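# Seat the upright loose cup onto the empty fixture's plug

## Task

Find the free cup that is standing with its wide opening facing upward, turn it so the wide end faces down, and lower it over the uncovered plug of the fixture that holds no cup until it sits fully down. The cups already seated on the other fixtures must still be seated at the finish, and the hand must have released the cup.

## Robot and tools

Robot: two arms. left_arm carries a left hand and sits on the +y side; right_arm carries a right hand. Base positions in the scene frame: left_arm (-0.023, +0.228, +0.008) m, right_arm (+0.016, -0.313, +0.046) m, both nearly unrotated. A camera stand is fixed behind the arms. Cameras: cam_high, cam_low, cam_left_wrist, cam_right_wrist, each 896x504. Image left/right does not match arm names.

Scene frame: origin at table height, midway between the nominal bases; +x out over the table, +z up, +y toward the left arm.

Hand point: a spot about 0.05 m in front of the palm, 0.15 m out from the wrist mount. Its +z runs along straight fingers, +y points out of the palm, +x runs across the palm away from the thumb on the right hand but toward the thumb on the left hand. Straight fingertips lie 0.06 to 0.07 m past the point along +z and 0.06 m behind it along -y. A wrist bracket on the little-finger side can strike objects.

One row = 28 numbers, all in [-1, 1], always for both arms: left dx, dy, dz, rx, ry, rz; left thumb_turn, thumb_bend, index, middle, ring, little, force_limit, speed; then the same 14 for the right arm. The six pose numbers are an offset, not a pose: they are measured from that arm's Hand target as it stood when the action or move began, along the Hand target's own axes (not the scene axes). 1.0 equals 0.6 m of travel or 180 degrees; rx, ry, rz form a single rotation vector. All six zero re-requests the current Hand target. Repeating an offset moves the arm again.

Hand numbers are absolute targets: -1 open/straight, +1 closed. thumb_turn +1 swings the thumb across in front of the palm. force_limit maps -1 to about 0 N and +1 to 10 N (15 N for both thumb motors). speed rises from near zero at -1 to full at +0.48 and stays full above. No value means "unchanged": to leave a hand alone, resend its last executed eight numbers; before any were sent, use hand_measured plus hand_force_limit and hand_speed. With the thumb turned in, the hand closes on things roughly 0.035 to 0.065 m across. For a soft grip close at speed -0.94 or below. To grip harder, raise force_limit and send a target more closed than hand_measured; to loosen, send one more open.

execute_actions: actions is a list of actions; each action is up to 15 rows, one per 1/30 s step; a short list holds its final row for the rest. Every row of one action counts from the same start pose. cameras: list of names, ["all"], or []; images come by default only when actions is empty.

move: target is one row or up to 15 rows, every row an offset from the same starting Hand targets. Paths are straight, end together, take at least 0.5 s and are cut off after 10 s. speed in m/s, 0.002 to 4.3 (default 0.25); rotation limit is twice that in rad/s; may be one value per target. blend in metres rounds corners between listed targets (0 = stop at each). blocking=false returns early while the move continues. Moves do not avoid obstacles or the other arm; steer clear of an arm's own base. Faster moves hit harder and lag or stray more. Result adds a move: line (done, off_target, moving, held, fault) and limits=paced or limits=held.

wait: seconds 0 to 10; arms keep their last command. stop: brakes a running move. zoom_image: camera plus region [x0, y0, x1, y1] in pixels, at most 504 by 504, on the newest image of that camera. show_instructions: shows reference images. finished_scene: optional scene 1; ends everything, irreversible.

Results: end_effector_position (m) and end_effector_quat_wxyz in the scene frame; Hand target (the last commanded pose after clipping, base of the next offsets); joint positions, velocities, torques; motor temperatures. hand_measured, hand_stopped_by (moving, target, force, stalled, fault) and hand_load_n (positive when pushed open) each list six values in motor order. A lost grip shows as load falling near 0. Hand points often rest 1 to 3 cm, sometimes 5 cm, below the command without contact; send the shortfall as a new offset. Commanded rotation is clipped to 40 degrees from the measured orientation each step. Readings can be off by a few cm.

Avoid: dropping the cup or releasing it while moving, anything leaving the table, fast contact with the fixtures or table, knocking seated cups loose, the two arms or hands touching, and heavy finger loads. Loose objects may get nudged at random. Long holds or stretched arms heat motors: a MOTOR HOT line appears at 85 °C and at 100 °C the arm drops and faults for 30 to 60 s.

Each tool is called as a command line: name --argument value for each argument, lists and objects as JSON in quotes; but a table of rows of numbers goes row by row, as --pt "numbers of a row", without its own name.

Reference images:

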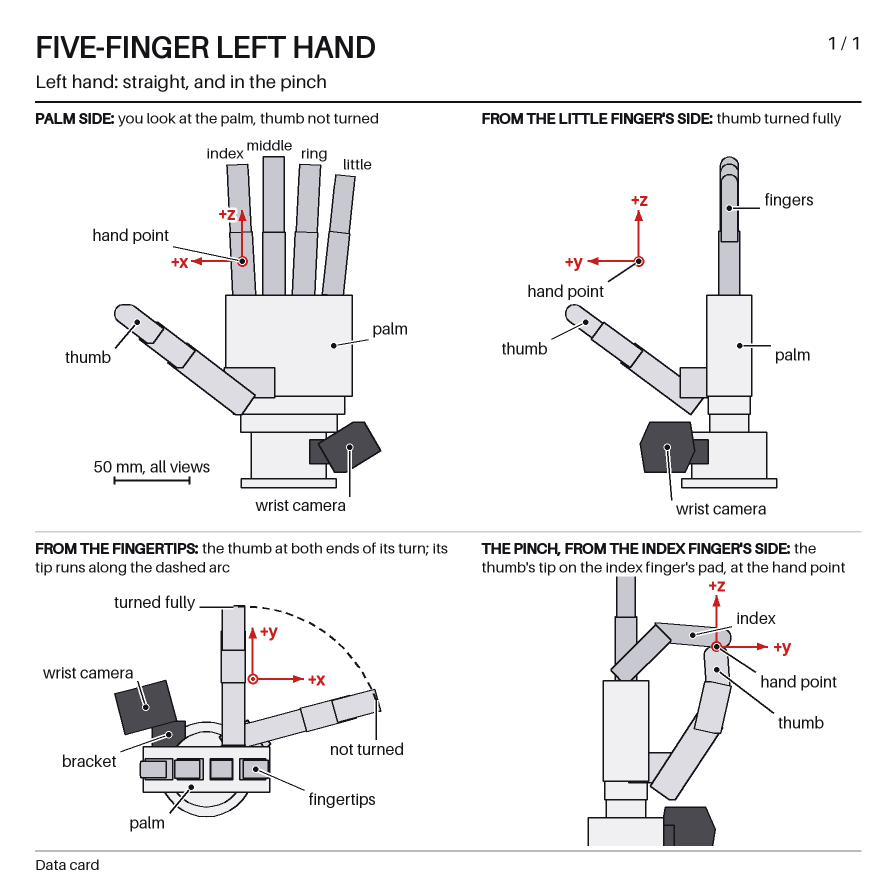

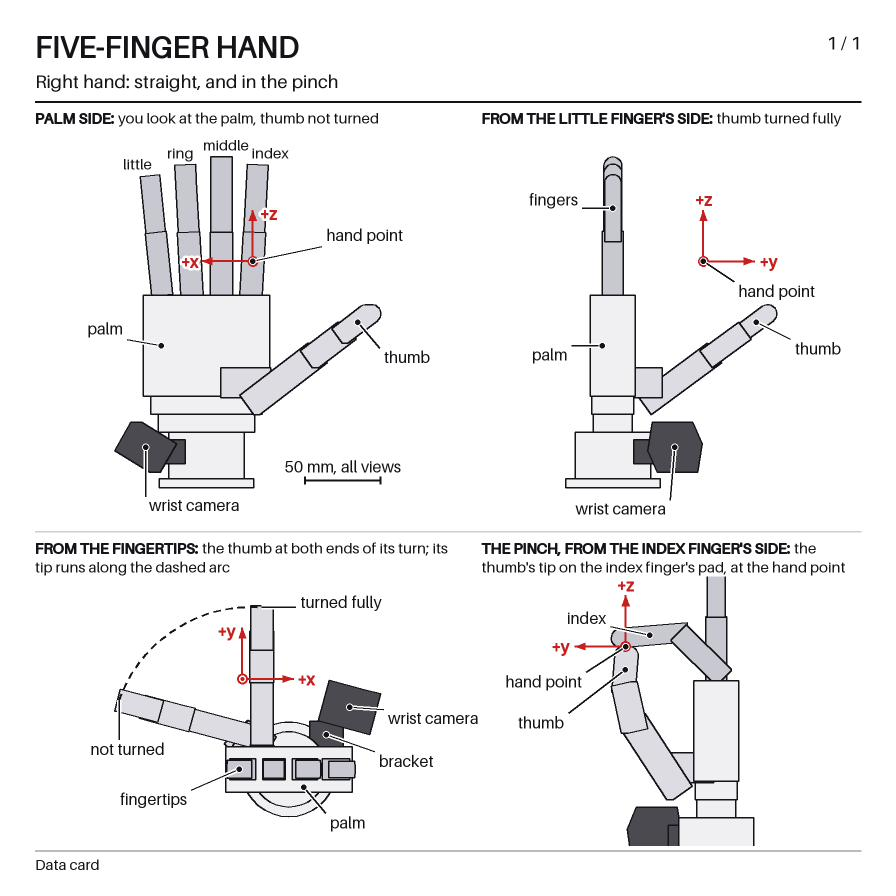

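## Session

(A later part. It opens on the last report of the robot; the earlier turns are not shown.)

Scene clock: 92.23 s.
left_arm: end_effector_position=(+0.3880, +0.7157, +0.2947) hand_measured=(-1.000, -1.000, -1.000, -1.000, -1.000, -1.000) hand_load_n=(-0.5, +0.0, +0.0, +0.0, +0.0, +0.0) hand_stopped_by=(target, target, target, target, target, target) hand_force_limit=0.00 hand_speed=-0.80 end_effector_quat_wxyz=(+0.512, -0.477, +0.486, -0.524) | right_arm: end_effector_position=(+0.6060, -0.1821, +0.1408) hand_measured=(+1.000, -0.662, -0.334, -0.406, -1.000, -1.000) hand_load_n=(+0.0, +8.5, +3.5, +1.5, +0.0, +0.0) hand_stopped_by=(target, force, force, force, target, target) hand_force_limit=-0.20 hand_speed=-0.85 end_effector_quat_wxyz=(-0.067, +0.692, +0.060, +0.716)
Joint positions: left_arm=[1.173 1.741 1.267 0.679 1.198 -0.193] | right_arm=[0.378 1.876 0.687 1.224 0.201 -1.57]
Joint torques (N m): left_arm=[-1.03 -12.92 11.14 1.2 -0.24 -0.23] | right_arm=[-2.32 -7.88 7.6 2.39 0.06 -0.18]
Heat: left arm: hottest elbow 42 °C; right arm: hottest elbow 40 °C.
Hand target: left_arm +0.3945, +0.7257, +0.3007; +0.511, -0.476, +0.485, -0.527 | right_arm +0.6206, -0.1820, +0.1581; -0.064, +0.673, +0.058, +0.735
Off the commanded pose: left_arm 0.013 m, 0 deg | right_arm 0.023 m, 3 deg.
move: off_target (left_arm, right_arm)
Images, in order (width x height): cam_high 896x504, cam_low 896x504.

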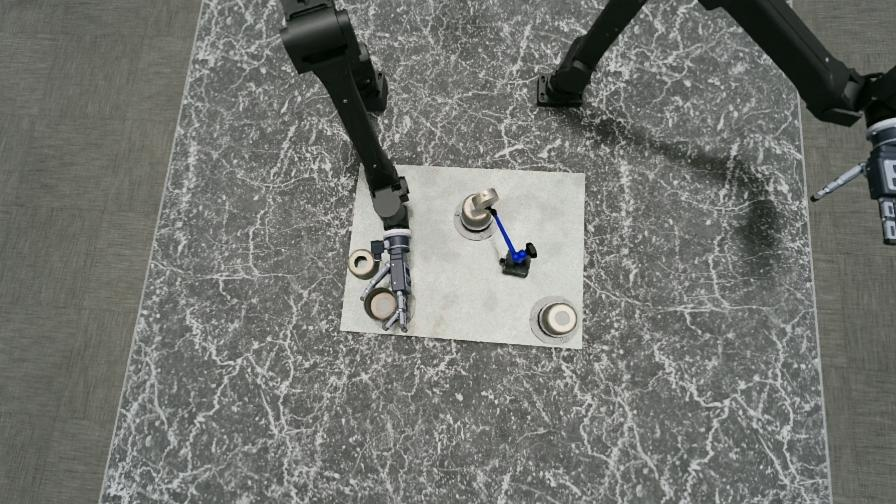

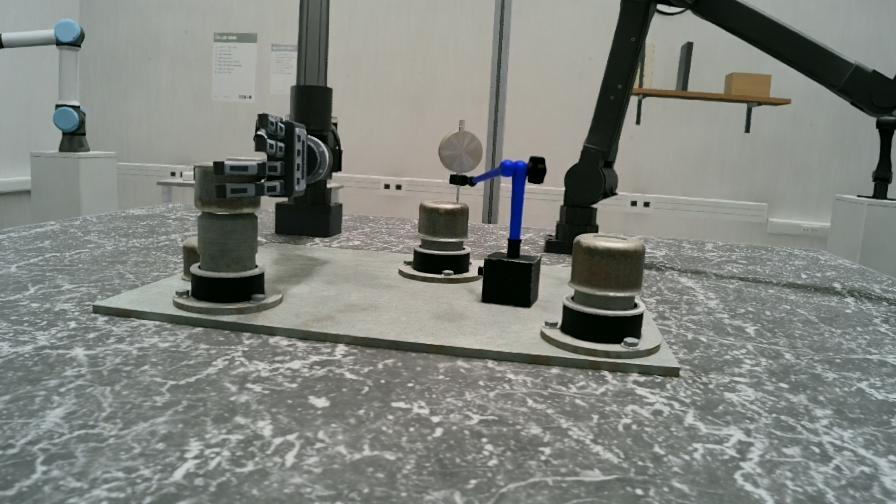

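move --target '[0, 0, 0, 0, 0, 0, -1, -1, -1, -1, -1, -1, 0, -0.8, -0.002, 0, 0, 0, -0.014, 0, 1, 0.4, 0.4, 0.4, -1, -1, -0.2, -0.85]' --speed 0.03 --cameras '["cam_low"]'

zoom_image --camera "cam_low" --region '[180, 170, 280, 270]'

Scene clock: 93.97 s.
left_arm: end_effector_position=(+0.3880, +0.7157, +0.2947) hand_measured=(-1.000, -1.000, -1.000, -1.000, -1.000, -1.000) hand_load_n=(+0.0, +0.0, +0.0, +0.0, +0.0, +0.0) hand_stopped_by=(target, target, target, target, target, target) hand_force_limit=0.00 hand_speed=-0.80 end_effector_quat_wxyz=(+0.512, -0.477, +0.486, -0.524) | right_arm: end_effector_position=(+0.6075, -0.1816, +0.1391) hand_measured=(+1.000, -0.662, -0.334, -0.406, -1.000, -1.000) hand_load_n=(+0.0, +8.5, +3.0, +2.5, +0.0, +0.0) hand_stopped_by=(target, force, force, force, target, target) hand_force_limit=-0.20 hand_speed=-0.85 end_effector_quat_wxyz=(-0.064, +0.700, +0.063, +0.708)
Joint positions: left_arm=[1.173 1.741 1.267 0.679 1.198 -0.193] | right_arm=[0.378 1.866 0.693 1.185 0.201 -1.572]
Joint torques (N m): left_arm=[-0.67 -12.98 11.29 1.22 -0.27 -0.26] | right_arm=[-2.14 -9.41 7.43 0.95 0.04 -0.08]
Heat: left arm: hottest elbow 42 °C; right arm: hottest elbow 40 °C.
Hand target: left_arm +0.3945, +0.7257, +0.3007; +0.511, -0.476, +0.485, -0.527 | right_arm +0.6207, -0.1820, +0.1568; -0.062, +0.689, +0.060, +0.720
Off the commanded pose: left_arm 0.013 m, 0 deg | right_arm 0.022 m, 2 deg.
move: off_target (left_arm, right_arm)
Images, in order (width x height): cam_low 896x504.

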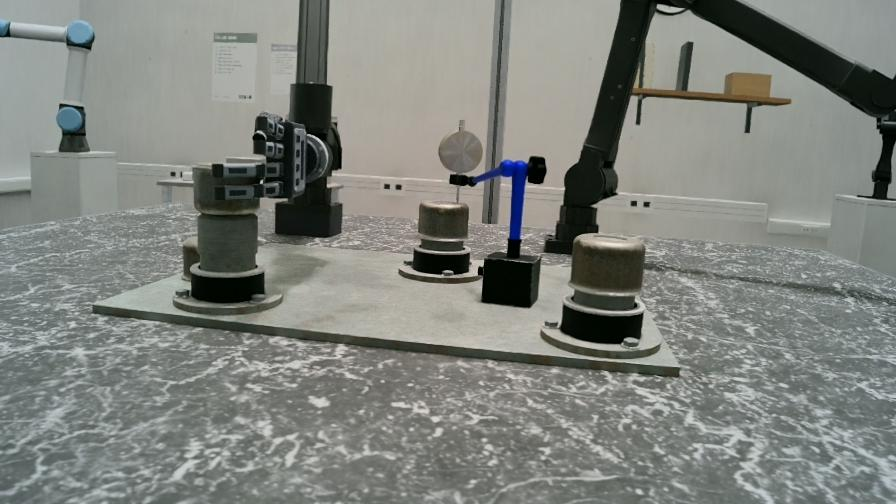

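Scaled by 5.040 from the camera's 896x504 image, which has a finer 1280x720 frame.

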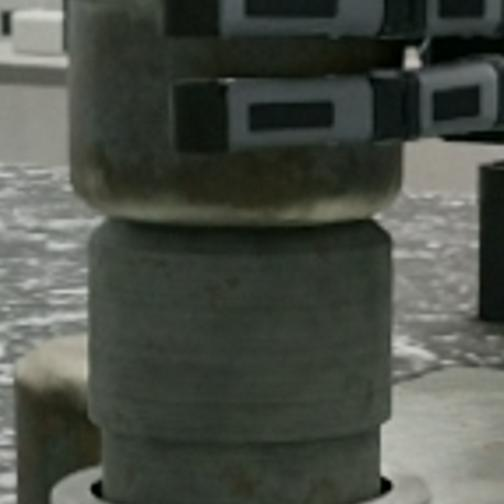

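move --target '[0, 0, 0, 0, 0, 0, -1, -1, -1, -1, -1, -1, 0, -0.8, 0, 0, 0, 0, 0, 0, 1, -1, -1, -1, -1, -1, -0.2, -0.8]' --cameras '["cam_low", "cam_high"]'

zoom_image --camera "cam_low" --region '[180, 130, 280, 300]'

zoom_image --camera "cam_high" --region '[340, 260, 430, 350]'

Scene clock: 96.30 s.
left_arm: end_effector_position=(+0.3880, +0.7157, +0.2947) hand_measured=(-1.000, -1.000, -1.000, -1.000, -1.000, -1.000) hand_load_n=(-0.5, +0.0, +0.0, +0.0, +0.0, -0.5) hand_stopped_by=(target, target, target, target, target, target) hand_force_limit=0.00 hand_speed=-0.80 end_effector_quat_wxyz=(+0.512, -0.477, +0.486, -0.524) | right_arm: end_effector_position=(+0.6075, -0.1819, +0.1385) hand_measured=(+1.000, -1.000, -1.000, -1.000, -1.000, -1.000) hand_load_n=(+0.5, +0.0, +0.0, +0.0, +0.0, +0.0) hand_stopped_by=(target, target, target, target, target, target) hand_force_limit=-0.20 hand_speed=-0.80 end_effector_quat_wxyz=(-0.064, +0.701, +0.063, +0.707)
Joint positions: left_arm=[1.173 1.741 1.267 0.679 1.198 -0.193] | right_arm=[0.377 1.866 0.693 1.182 0.201 -1.572]
Joint torques (N m): left_arm=[-1.08 -12.81 11.32 1.18 -0.24 -0.24] | right_arm=[-2.14 -9.41 7.43 1.11 0.05 -0.07]
Heat: left arm: hottest elbow 43 °C; right arm: hottest elbow 40 °C.
Hand target: left_arm +0.3945, +0.7257, +0.3007; +0.511, -0.476, +0.485, -0.527 | right_arm +0.6208, -0.1821, +0.1570; -0.062, +0.689, +0.060, +0.720
Off the commanded pose: left_arm 0.013 m, 0 deg | right_arm 0.023 m, 2 deg.
move: off_target (left_arm, right_arm)
Images, in order (width x height): cam_high 896x504, cam_low 896x504.

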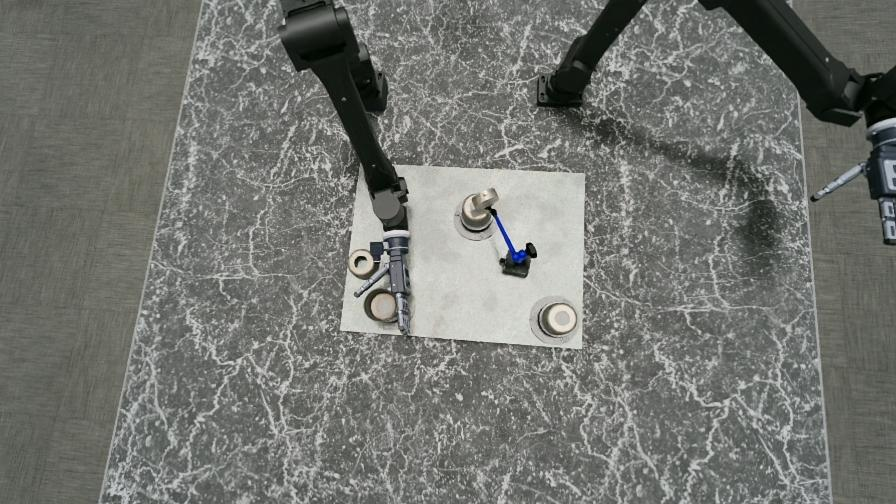

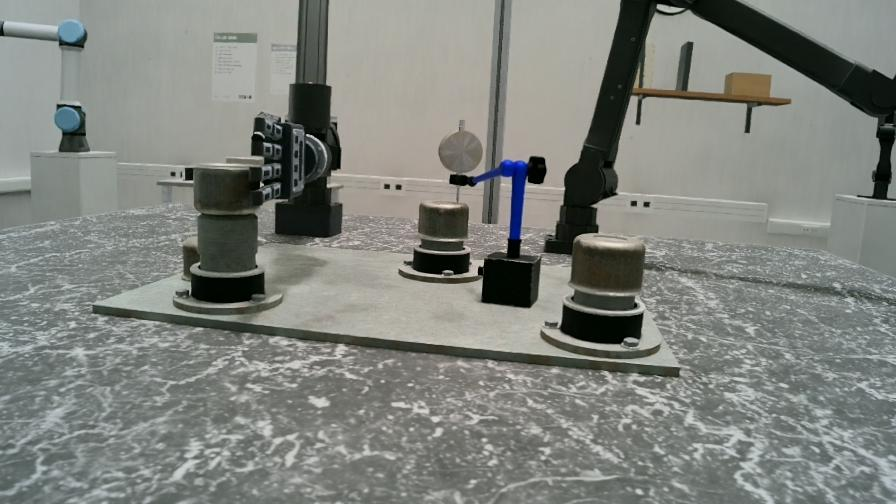

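Scaled by 2.965 from the camera's 896x504 image, which has a finer 1280x720 frame.

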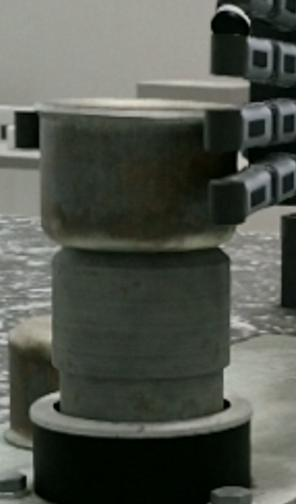

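Scaled by 5.600 from the camera's 896x504 image, which has a finer 1280x720 frame.

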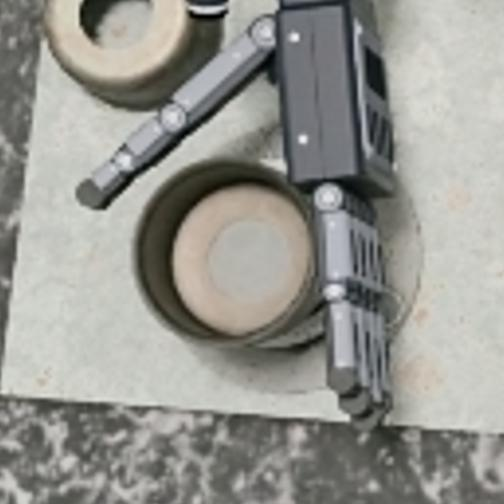

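move --pt "0 0 0 0 0 0 -1 -1 -1 -1 -1 -1 0 -0.8 0.0075 -0.005 -0.1665 0 0 0 1 -1 -1 -1 -1 -1 -0.2 -0.8" --pt "0 0 0 0 0 0 -1 -1 -1 -1 -1 -1 0 -0.8 0.2125 -0.0058 -0.1607 0 0 0 1 -1 -1 -1 -1 -1 -0.2 -0.8" --pt "0 0 0 0 0 0 -1 -1 -1 -1 -1 -1 0 -0.8 0.2957 -0.0155 -0.1553 -0.0959 0.082 0.4934 1 -1 -1 -1 -1 -1 -0.2 -0.8" --pt "0 0 0 0 0 0 -1 -1 -1 -1 -1 -1 0 -0.8 0.2877 -0.0183 0.0228 0.004 0.3779 0.9132 1 -1 -1 -1 -1 -1 -0.2 -0.8" --speed '[0.06, 0.2, 0.4, 0.4]' --blend '[0.01, 0.02, 0.02, 0]' --cameras '["cam_high", "cam_low", "cam_right_wrist"]'

zoom_image --camera "cam_high" --region '[300, 200, 460, 350]'

zoom_image --camera "cam_low" --region '[130, 0, 380, 320]'

Scene clock: 109.53 s.
left_arm: end_effector_position=(+0.3880, +0.7157, +0.2947) hand_measured=(-1.000, -1.000, -1.000, -1.000, -1.000, -1.000) hand_load_n=(-0.5, +0.0, +0.0, +0.0, +0.0, +0.0) hand_stopped_by=(target, target, target, target, target, target) hand_force_limit=0.00 hand_speed=-0.80 end_effector_quat_wxyz=(+0.512, -0.477, +0.486, -0.524) | right_arm: end_effector_position=(+0.6163, -0.1797, +0.3112) hand_measured=(+1.000, -1.000, -1.000, -1.000, -1.000, -1.000) hand_load_n=(-0.5, +0.5, +0.0, +0.0, +0.0, +0.0) hand_stopped_by=(target, target, target, target, target, target) hand_force_limit=-0.20 hand_speed=-0.80 end_effector_quat_wxyz=(+0.682, +0.197, +0.665, -0.233)
Joint positions: left_arm=[1.173 1.741 1.267 0.679 1.198 -0.193] | right_arm=[0.444 1.643 0.823 0.898 1.063 1.463]
Joint torques (N m): left_arm=[-1.14 -12.86 11.32 1.11 -0.26 -0.23] | right_arm=[-0.5 -8 10.26 0.76 0.15 0.19]
Heat: left arm: hottest elbow 44 °C; right arm: hottest elbow 41 °C.
Hand target: left_arm +0.3945, +0.7257, +0.3007; +0.511, -0.476, +0.485, -0.527 | right_arm +0.6250, -0.1703, +0.3298; +0.692, +0.207, +0.656, -0.219
Off the commanded pose: left_arm 0.013 m, 0 deg | right_arm 0.023 m, 2 deg.
move: off_target (left_arm, right_arm)
Images, in order (width x height): cam_high 896x504, cam_low 896x504, cam_right_wrist 896x504.

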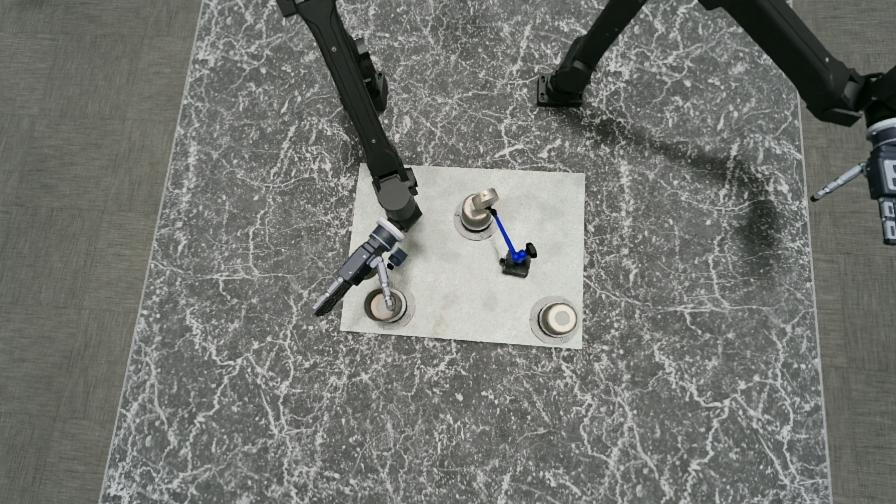

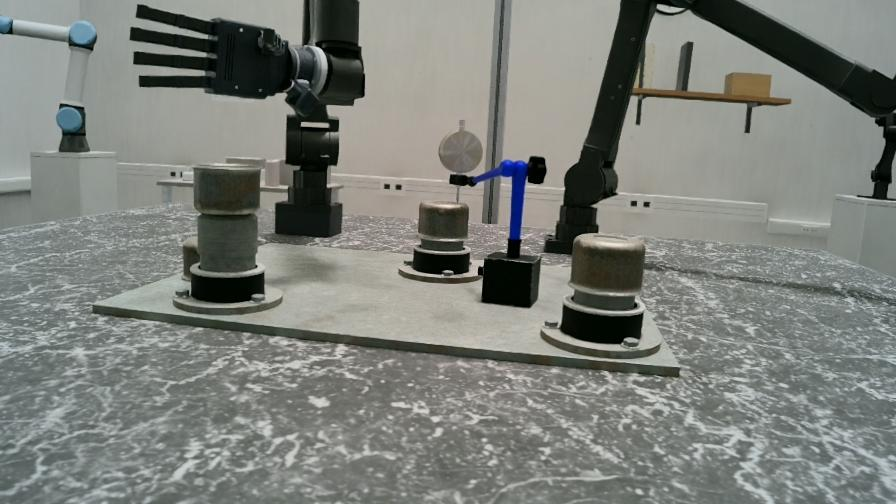

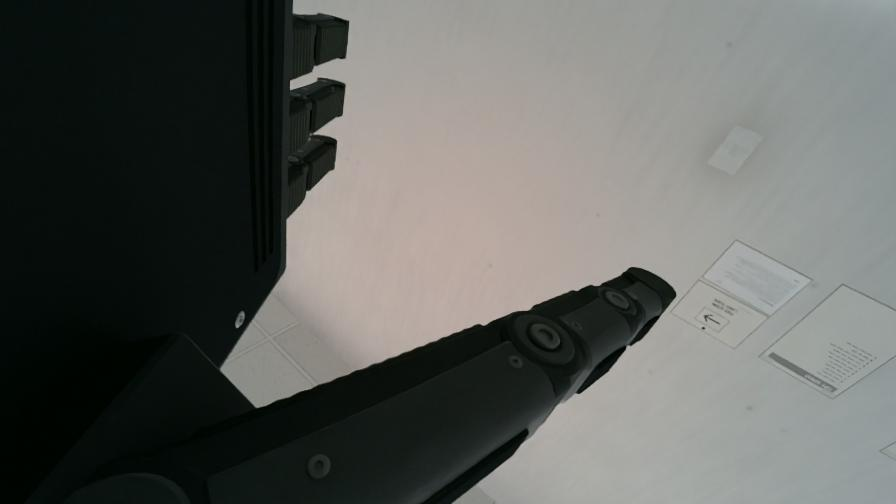

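Scaled by 3.150 from the camera's 896x504 image, which has a finer 1280x720 frame.

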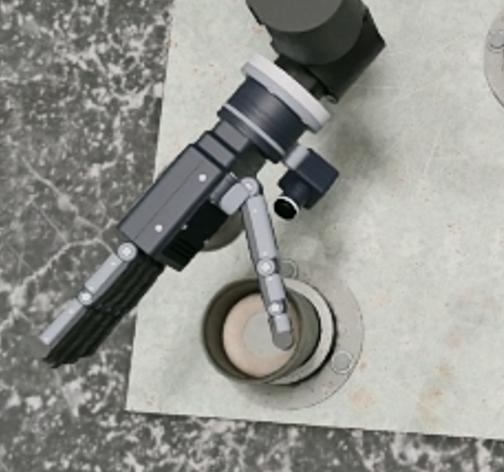

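Scaled by 1.575 from the camera's 896x504 image, which has a finer 1280x720 frame.

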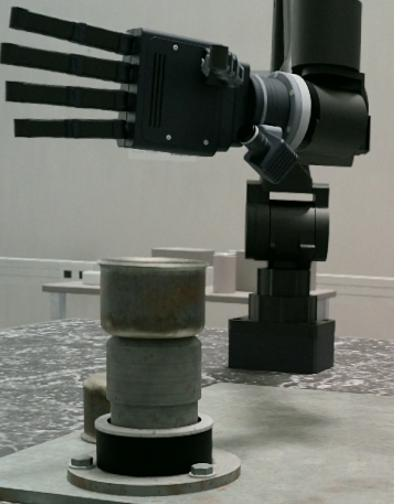

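move --target '[0, 0, 0, 0, 0, 0, -1, -1, -1, -1, -1, -1, 0, -0.8, 0.0897, 0.001, -0.0383, 0, 0, 0.0133, 1, -1, -1, -1, -1, -1, -0.2, -0.8]' --speed 0.12 --cameras '["cam_high", "cam_low", "cam_right_wrist"]'

zoom_image --camera "cam_high" --region '[310, 210, 430, 340]'

zoom_image --camera "cam_low" --region '[130, 50, 330, 290]'

Scene clock: 113.13 s.
left_arm: end_effector_position=(+0.3880, +0.7157, +0.2947) hand_measured=(-1.000, -1.000, -1.000, -1.000, -1.000, -1.000) hand_load_n=(+0.0, +0.0, +0.0, +0.0, +0.0, +0.0) hand_stopped_by=(target, target, target, target, target, target) hand_force_limit=0.00 hand_speed=-0.80 end_effector_quat_wxyz=(+0.512, -0.477, +0.486, -0.524) | right_arm: end_effector_position=(+0.6102, -0.1617, +0.2794) hand_measured=(+1.000, -1.000, -1.000, -1.000, -1.000, -1.000) hand_load_n=(+0.0, -0.5, +0.0, +0.0, +0.0, +0.0) hand_stopped_by=(target, target, target, target, target, target) hand_force_limit=-0.20 hand_speed=-0.80 end_effector_quat_wxyz=(+0.694, +0.220, +0.653, -0.209)
Joint positions: left_arm=[1.173 1.741 1.267 0.679 1.198 -0.193] | right_arm=[0.485 1.753 0.813 1.055 1.103 1.501]
Joint torques (N m): left_arm=[-0.67 -13.22 11.25 1.11 -0.3 -0.25] | right_arm=[-0.67 -7.47 5.87 1.65 0.13 0.17]
Heat: left arm: hottest elbow 44 °C; right arm: hottest elbow 41 °C.
Hand target: left_arm +0.3945, +0.7257, +0.3007; +0.511, -0.476, +0.485, -0.527 | right_arm +0.6088, -0.1582, +0.2748; +0.696, +0.221, +0.652, -0.204
Off the commanded pose: left_arm 0.013 m, 0 deg | right_arm 0.006 m, 1 deg.
move: off_target (left_arm)
Images, in order (width x height): cam_high 896x504, cam_low 896x504, cam_right_wrist 896x504.

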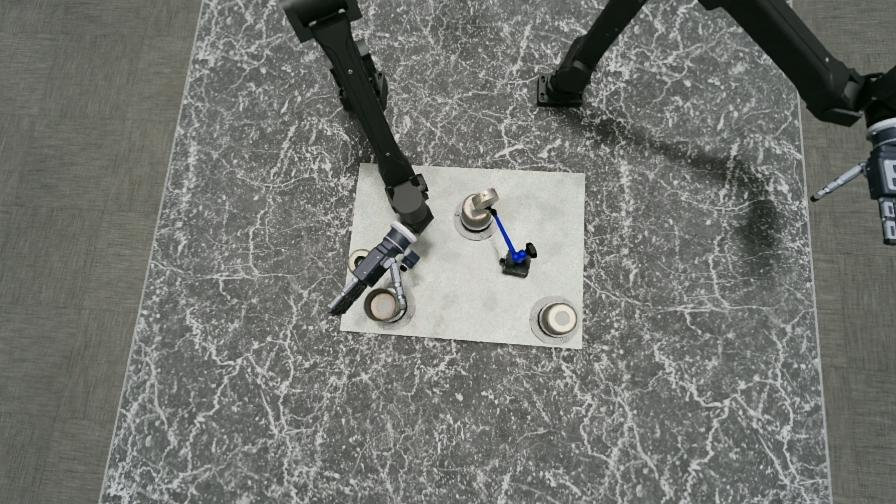

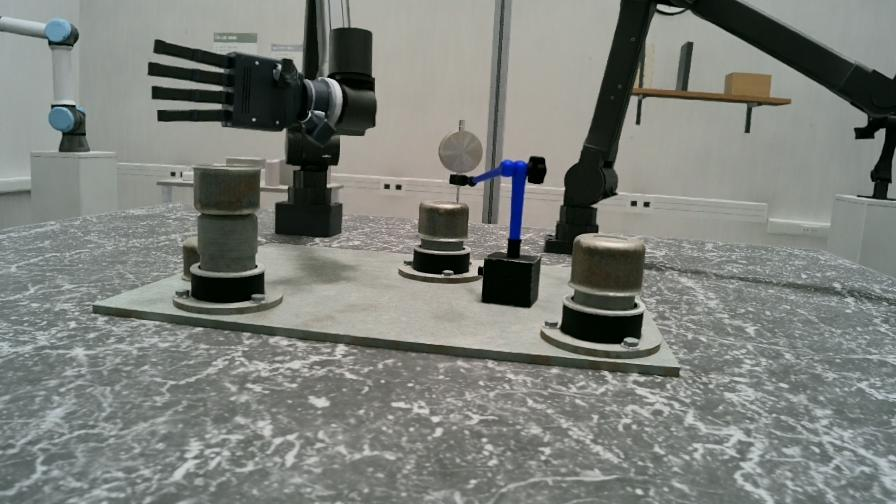

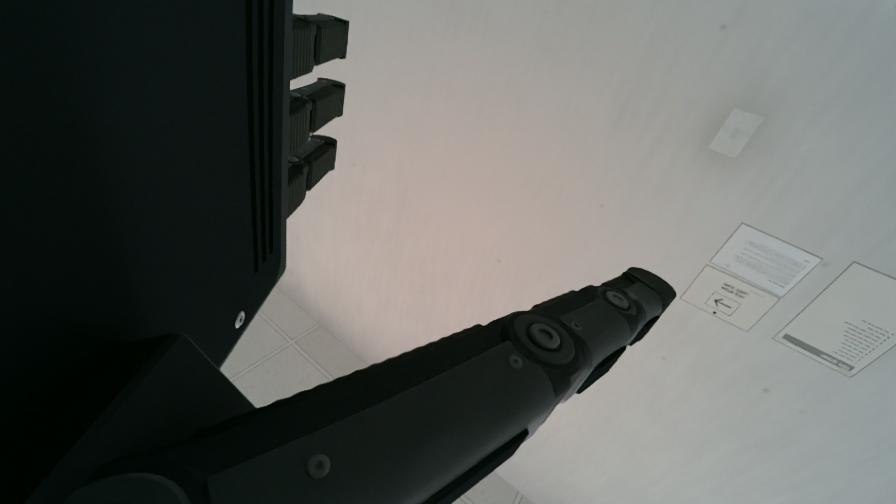

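Scaled by 3.877 from the camera's 896x504 image, which has a finer 1280x720 frame.

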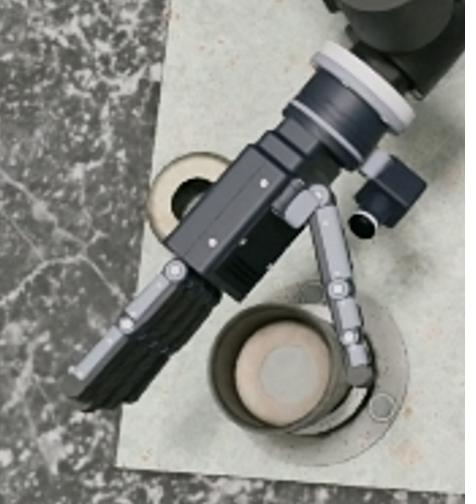

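Scaled by 2.100 from the camera's 896x504 image, which has a finer 1280x720 frame.

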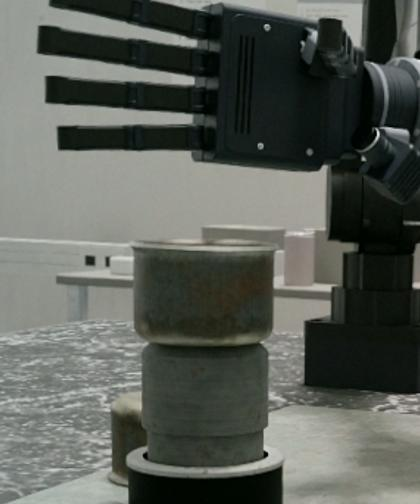

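move --target '[0, 0, 0, 0, 0, 0, -1, -1, -1, -1, -1, -1, 0, -0.8, 0.05, 0, -0.013, 0, 0.012, -0.006, 1, -1, -1, -1, -1, -1, -0.2, -0.8]' --speed 0.08 --cameras '["cam_high", "cam_low", "cam_right_wrist"]'

zoom_image --camera "cam_high" --region '[330, 230, 430, 340]'

zoom_image --camera "cam_low" --region '[130, 80, 330, 240]'

Scene clock: 121.23 s.
left_arm: end_effector_position=(+0.3880, +0.7157, +0.2947) hand_measured=(-1.000, -1.000, -1.000, -1.000, -1.000, -1.000) hand_load_n=(-0.5, +0.0, +0.0, +0.0, +0.0, +0.0) hand_stopped_by=(target, target, target, target, target, target) hand_force_limit=0.00 hand_speed=-0.80 end_effector_quat_wxyz=(+0.512, -0.477, +0.486, -0.524) | right_arm: end_effector_position=(+0.6058, -0.1583, +0.2545) hand_measured=(+1.000, -1.000, -1.000, -1.000, -1.000, -1.000) hand_load_n=(+0.0, +0.0, +0.0, +0.0, +0.0, +0.0) hand_stopped_by=(target, target, target, target, target, target) hand_force_limit=-0.20 hand_speed=-0.80 end_effector_quat_wxyz=(+0.686, +0.223, +0.661, -0.206)
Joint positions: left_arm=[1.173 1.741 1.267 0.679 1.198 -0.193] | right_arm=[0.499 1.789 0.799 1.05 1.12 1.55]
Joint torques (N m): left_arm=[-0.79 -12.69 11.22 1.17 -0.28 -0.2] | right_arm=[-0.38 -7.82 5.41 0.7 0.15 0.2]
Motor temperatures (°C): left_arm=[37 39 45 29 28 31] | right_arm=[28 34 40 35 29 29]
Heat: left arm: hottest elbow 45 °C; right arm: hottest elbow 40 °C.
Hand target: left_arm +0.3945, +0.7257, +0.3007; +0.511, -0.476, +0.485, -0.527 | right_arm +0.6044, -0.1536, +0.2447; +0.682, +0.219, +0.667, -0.207
Off the commanded pose: left_arm 0.013 m, 0 deg | right_arm 0.011 m, 1 deg.
move: off_target (left_arm, right_arm)
Images, in order (width x height): cam_high 896x504, cam_low 896x504, cam_right_wrist 896x504.

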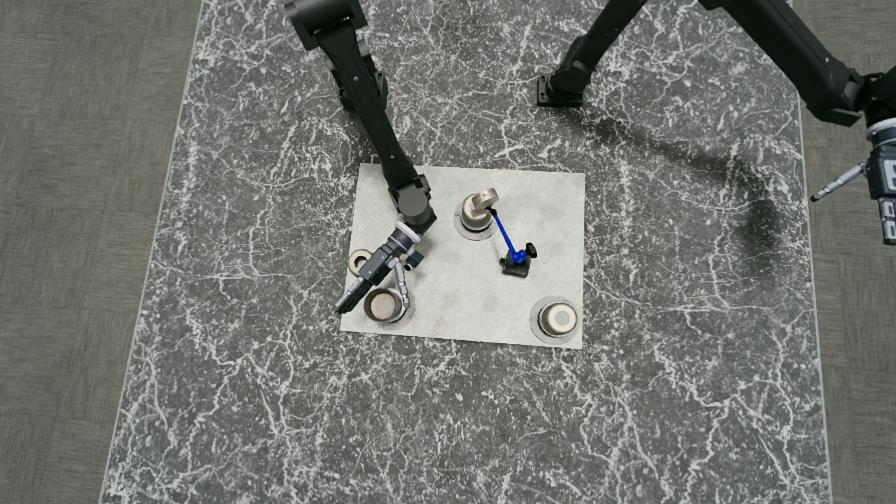

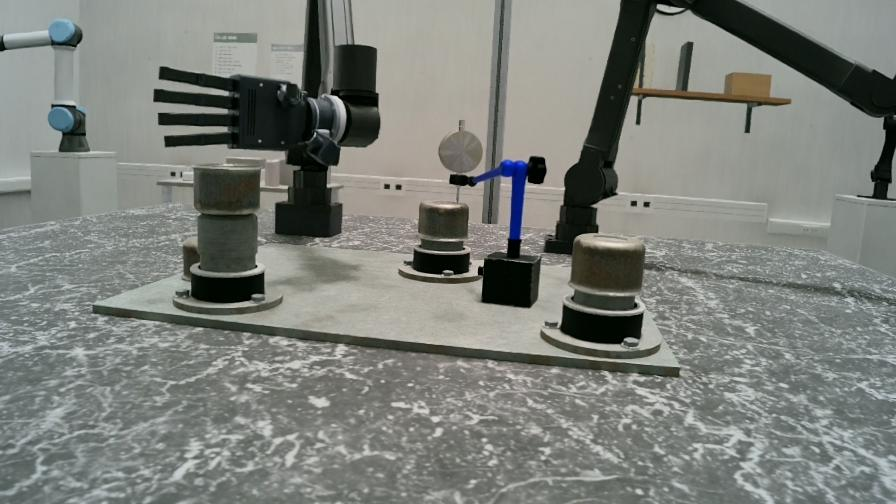

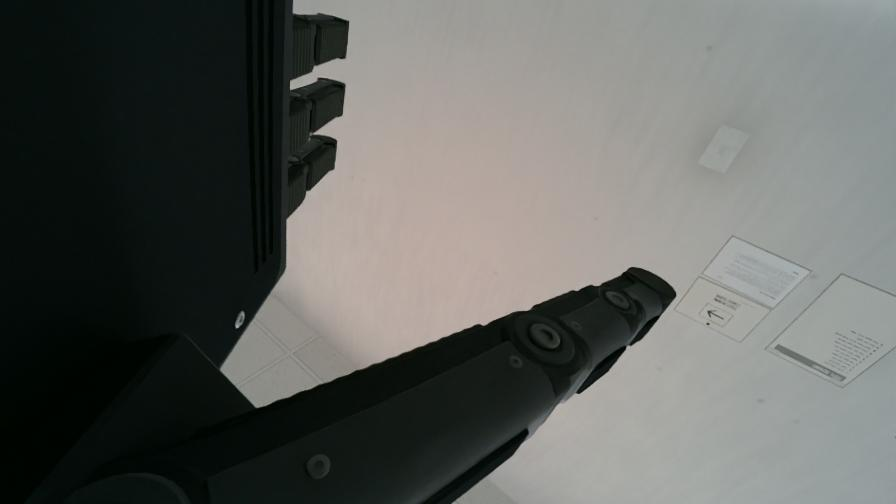

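Scaled by 4.582 from the camera's 896x504 image, which has a finer 1280x720 frame.

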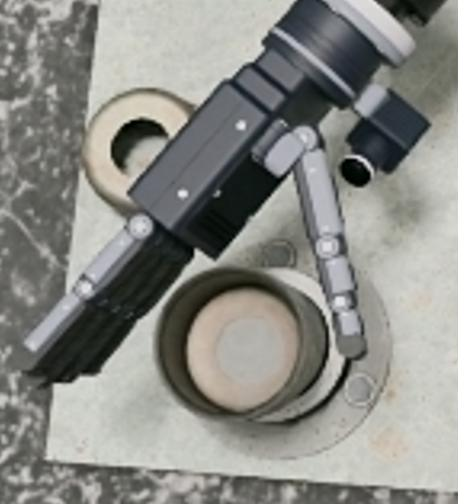

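Scaled by 2.520 from the camera's 896x504 image, which has a finer 1280x720 frame.

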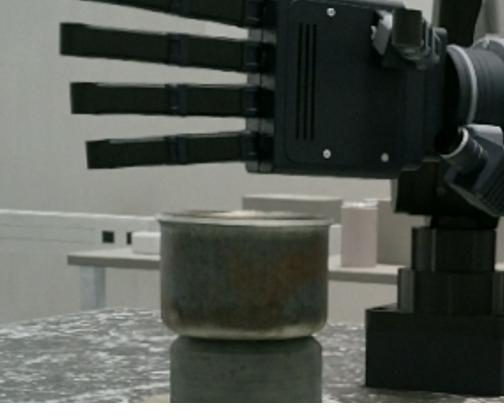

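move --target '[0, 0, 0, 0, 0, 0, -1, -1, -1, -1, -1, -1, 0, -0.8, 0.0197, -0.0172, 0.0, 0, 0, -0.008, 1, -1, -1, -1, -1, -1, -0.2, -0.8]' --speed 0.08 --cameras '["cam_high", "cam_low"]'

zoom_image --camera "cam_high" --region '[330, 230, 430, 340]'

zoom_image --camera "cam_low" --region '[130, 80, 330, 240]'

Scene clock: 124.07 s.
left_arm: end_effector_position=(+0.3880, +0.7157, +0.2947) hand_measured=(-1.000, -1.000, -1.000, -1.000, -1.000, -1.000) hand_load_n=(+0.0, +0.0, +0.0, +0.0, +0.0, +0.0) hand_stopped_by=(target, target, target, target, target, target) hand_force_limit=0.00 hand_speed=-0.80 end_effector_quat_wxyz=(+0.512, -0.477, +0.486, -0.524) | right_arm: end_effector_position=(+0.5990, -0.1612, +0.2397) hand_measured=(+1.000, -1.000, -1.000, -1.000, -1.000, -1.000) hand_load_n=(+0.0, +0.0, +0.0, +0.0, +0.0, +0.0) hand_stopped_by=(target, target, target, target, target, target) hand_force_limit=-0.20 hand_speed=-0.80 end_effector_quat_wxyz=(+0.680, +0.215, +0.668, -0.211)
Joint positions: left_arm=[1.173 1.741 1.267 0.679 1.198 -0.193] | right_arm=[0.499 1.799 0.77 1.064 1.115 1.55]
Joint torques (N m): left_arm=[-0.79 -12.98 11.25 1.25 -0.29 -0.24] | right_arm=[-1.55 -7.3 4.98 1.59 -0.03 -0.02]
Heat: left arm: hottest elbow 45 °C; right arm: hottest elbow 39 °C.
Hand target: left_arm +0.3945, +0.7257, +0.3007; +0.511, -0.476, +0.485, -0.527 | right_arm +0.5988, -0.1619, +0.2326; +0.679, +0.210, +0.670, -0.215
Off the commanded pose: left_arm 0.013 m, 0 deg | right_arm 0.007 m, 1 deg.
move: off_target (left_arm)
Images, in order (width x height): cam_high 896x504, cam_low 896x504.

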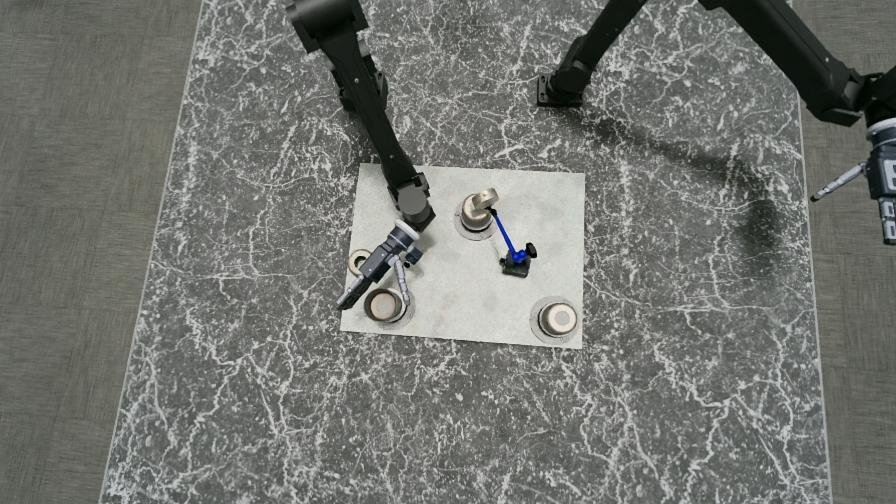

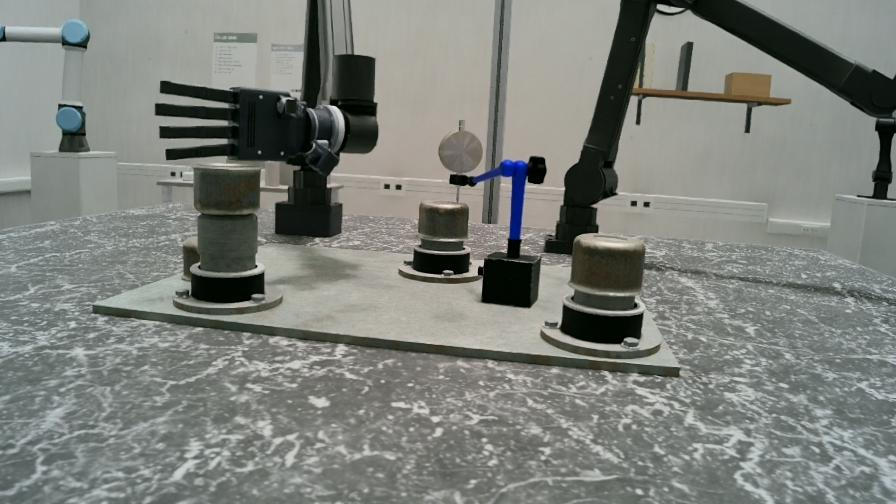

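Scaled by 4.582 from the camera's 896x504 image, which has a finer 1280x720 frame.

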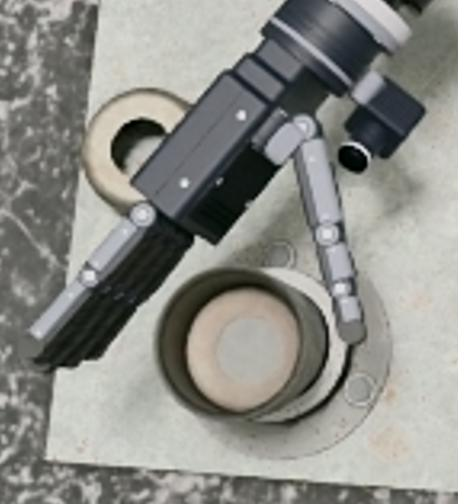

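Scaled by 2.520 from the camera's 896x504 image, which has a finer 1280x720 frame.

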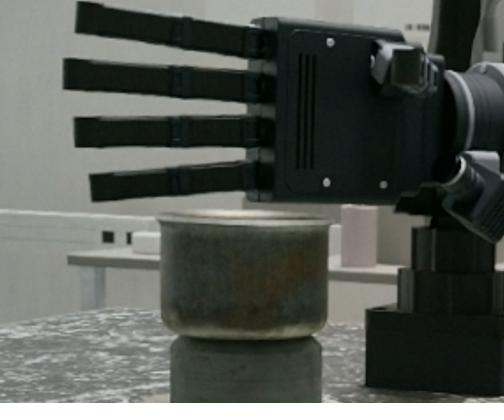

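move --target '[0, 0, 0, 0, 0, 0, -1, -1, -1, -1, -1, -1, 0, -0.8, 0.075, -0.005, -0.001, 0, 0, 0, 1, -1, -1, -1, -1, -1, -0.2, -0.8]' --speed 0.07 --cameras '["cam_high", "cam_low", "cam_right_wrist"]'

zoom_image --camera "cam_high" --region '[330, 230, 430, 340]'

zoom_image --camera "cam_low" --region '[130, 80, 330, 240]'

Scene clock: 126.43 s.
left_arm: end_effector_position=(+0.3880, +0.7157, +0.2947) hand_measured=(-1.000, -1.000, -1.000, -1.000, -1.000, -1.000) hand_load_n=(-0.5, +0.0, +0.0, +0.0, +0.0, +0.0) hand_stopped_by=(target, target, target, target, target, target) hand_force_limit=0.00 hand_speed=-0.80 end_effector_quat_wxyz=(+0.512, -0.477, +0.486, -0.524) | right_arm: end_effector_position=(+0.5971, -0.1617, +0.1937) hand_measured=(+1.000, -1.000, -1.000, -1.000, -1.000, -1.000) hand_load_n=(+0.0, +0.0, +0.0, +0.0, +0.0, +0.0) hand_stopped_by=(target, target, target, target, target, target) hand_force_limit=-0.20 hand_speed=-0.80 end_effector_quat_wxyz=(+0.680, +0.213, +0.669, -0.211)
Joint positions: left_arm=[1.173 1.741 1.267 0.679 1.198 -0.193] | right_arm=[0.499 1.926 0.761 1.198 1.112 1.55]
Joint torques (N m): left_arm=[-1.08 -13.39 11.3 1.07 -0.3 -0.22] | right_arm=[-1.73 -7.88 4.25 1.65 -0.03 -0.01]
Heat: left arm: hottest elbow 45 °C; right arm: hottest elbow 39 °C.
Hand target: left_arm +0.3945, +0.7257, +0.3007; +0.511, -0.476, +0.485, -0.527 | right_arm +0.5971, -0.1645, +0.1877; +0.679, +0.210, +0.670, -0.215
Off the commanded pose: left_arm 0.013 m, 0 deg | right_arm 0.007 m, 1 deg.
move: off_target (left_arm)
Images, in order (width x height): cam_high 896x504, cam_low 896x504, cam_right_wrist 896x504.

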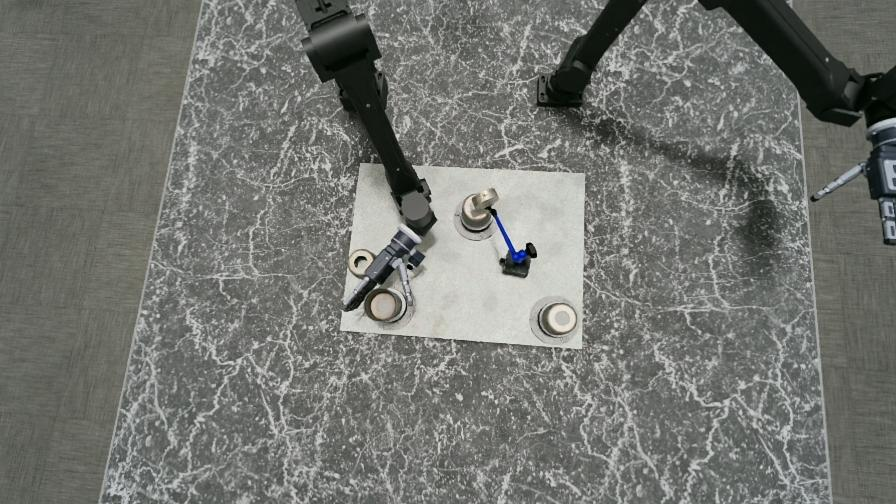

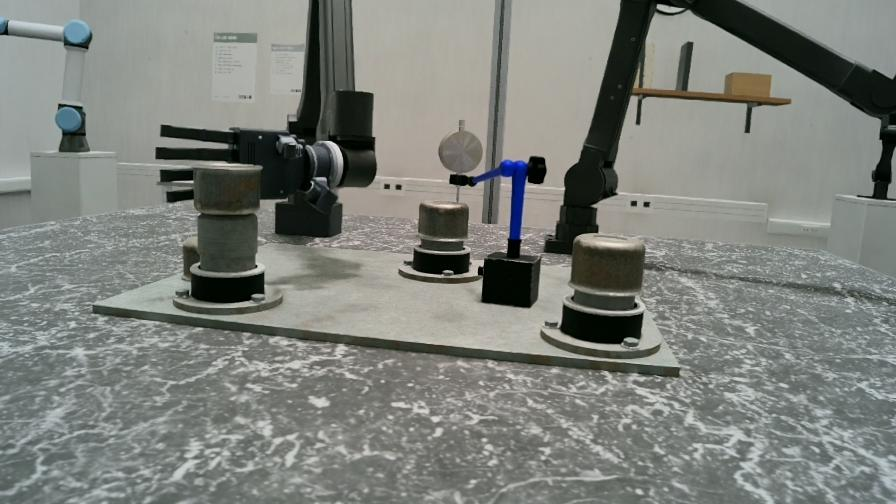

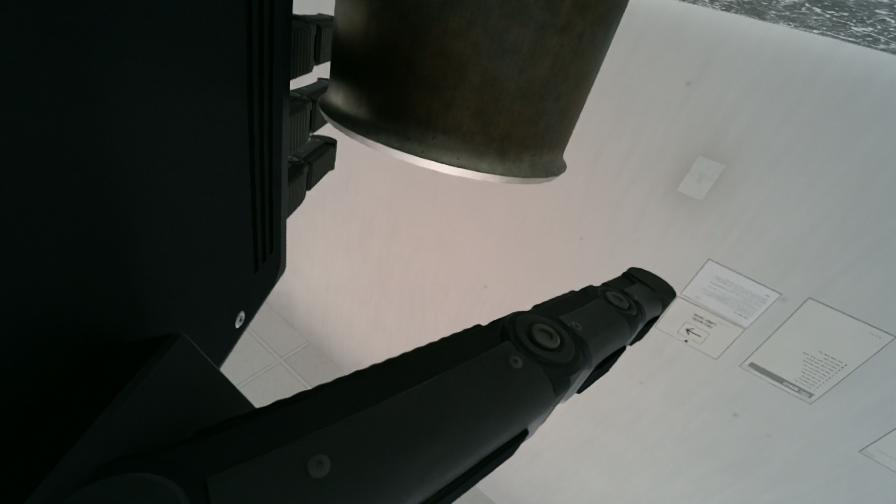

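Scaled by 4.582 from the camera's 896x504 image, which has a finer 1280x720 frame.

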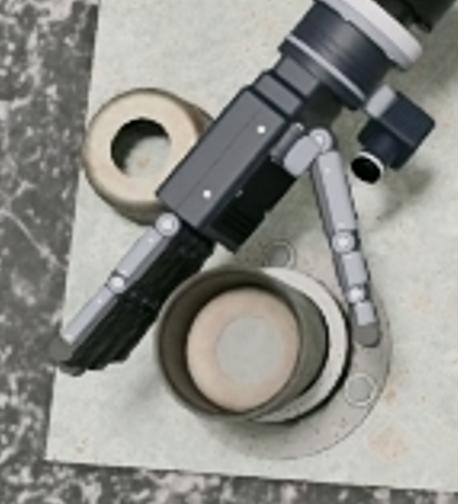

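Scaled by 2.520 from the camera's 896x504 image, which has a finer 1280x720 frame.

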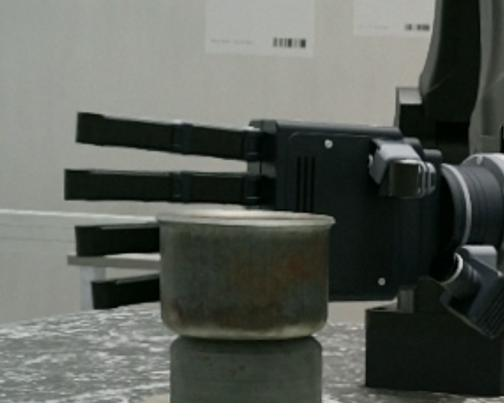

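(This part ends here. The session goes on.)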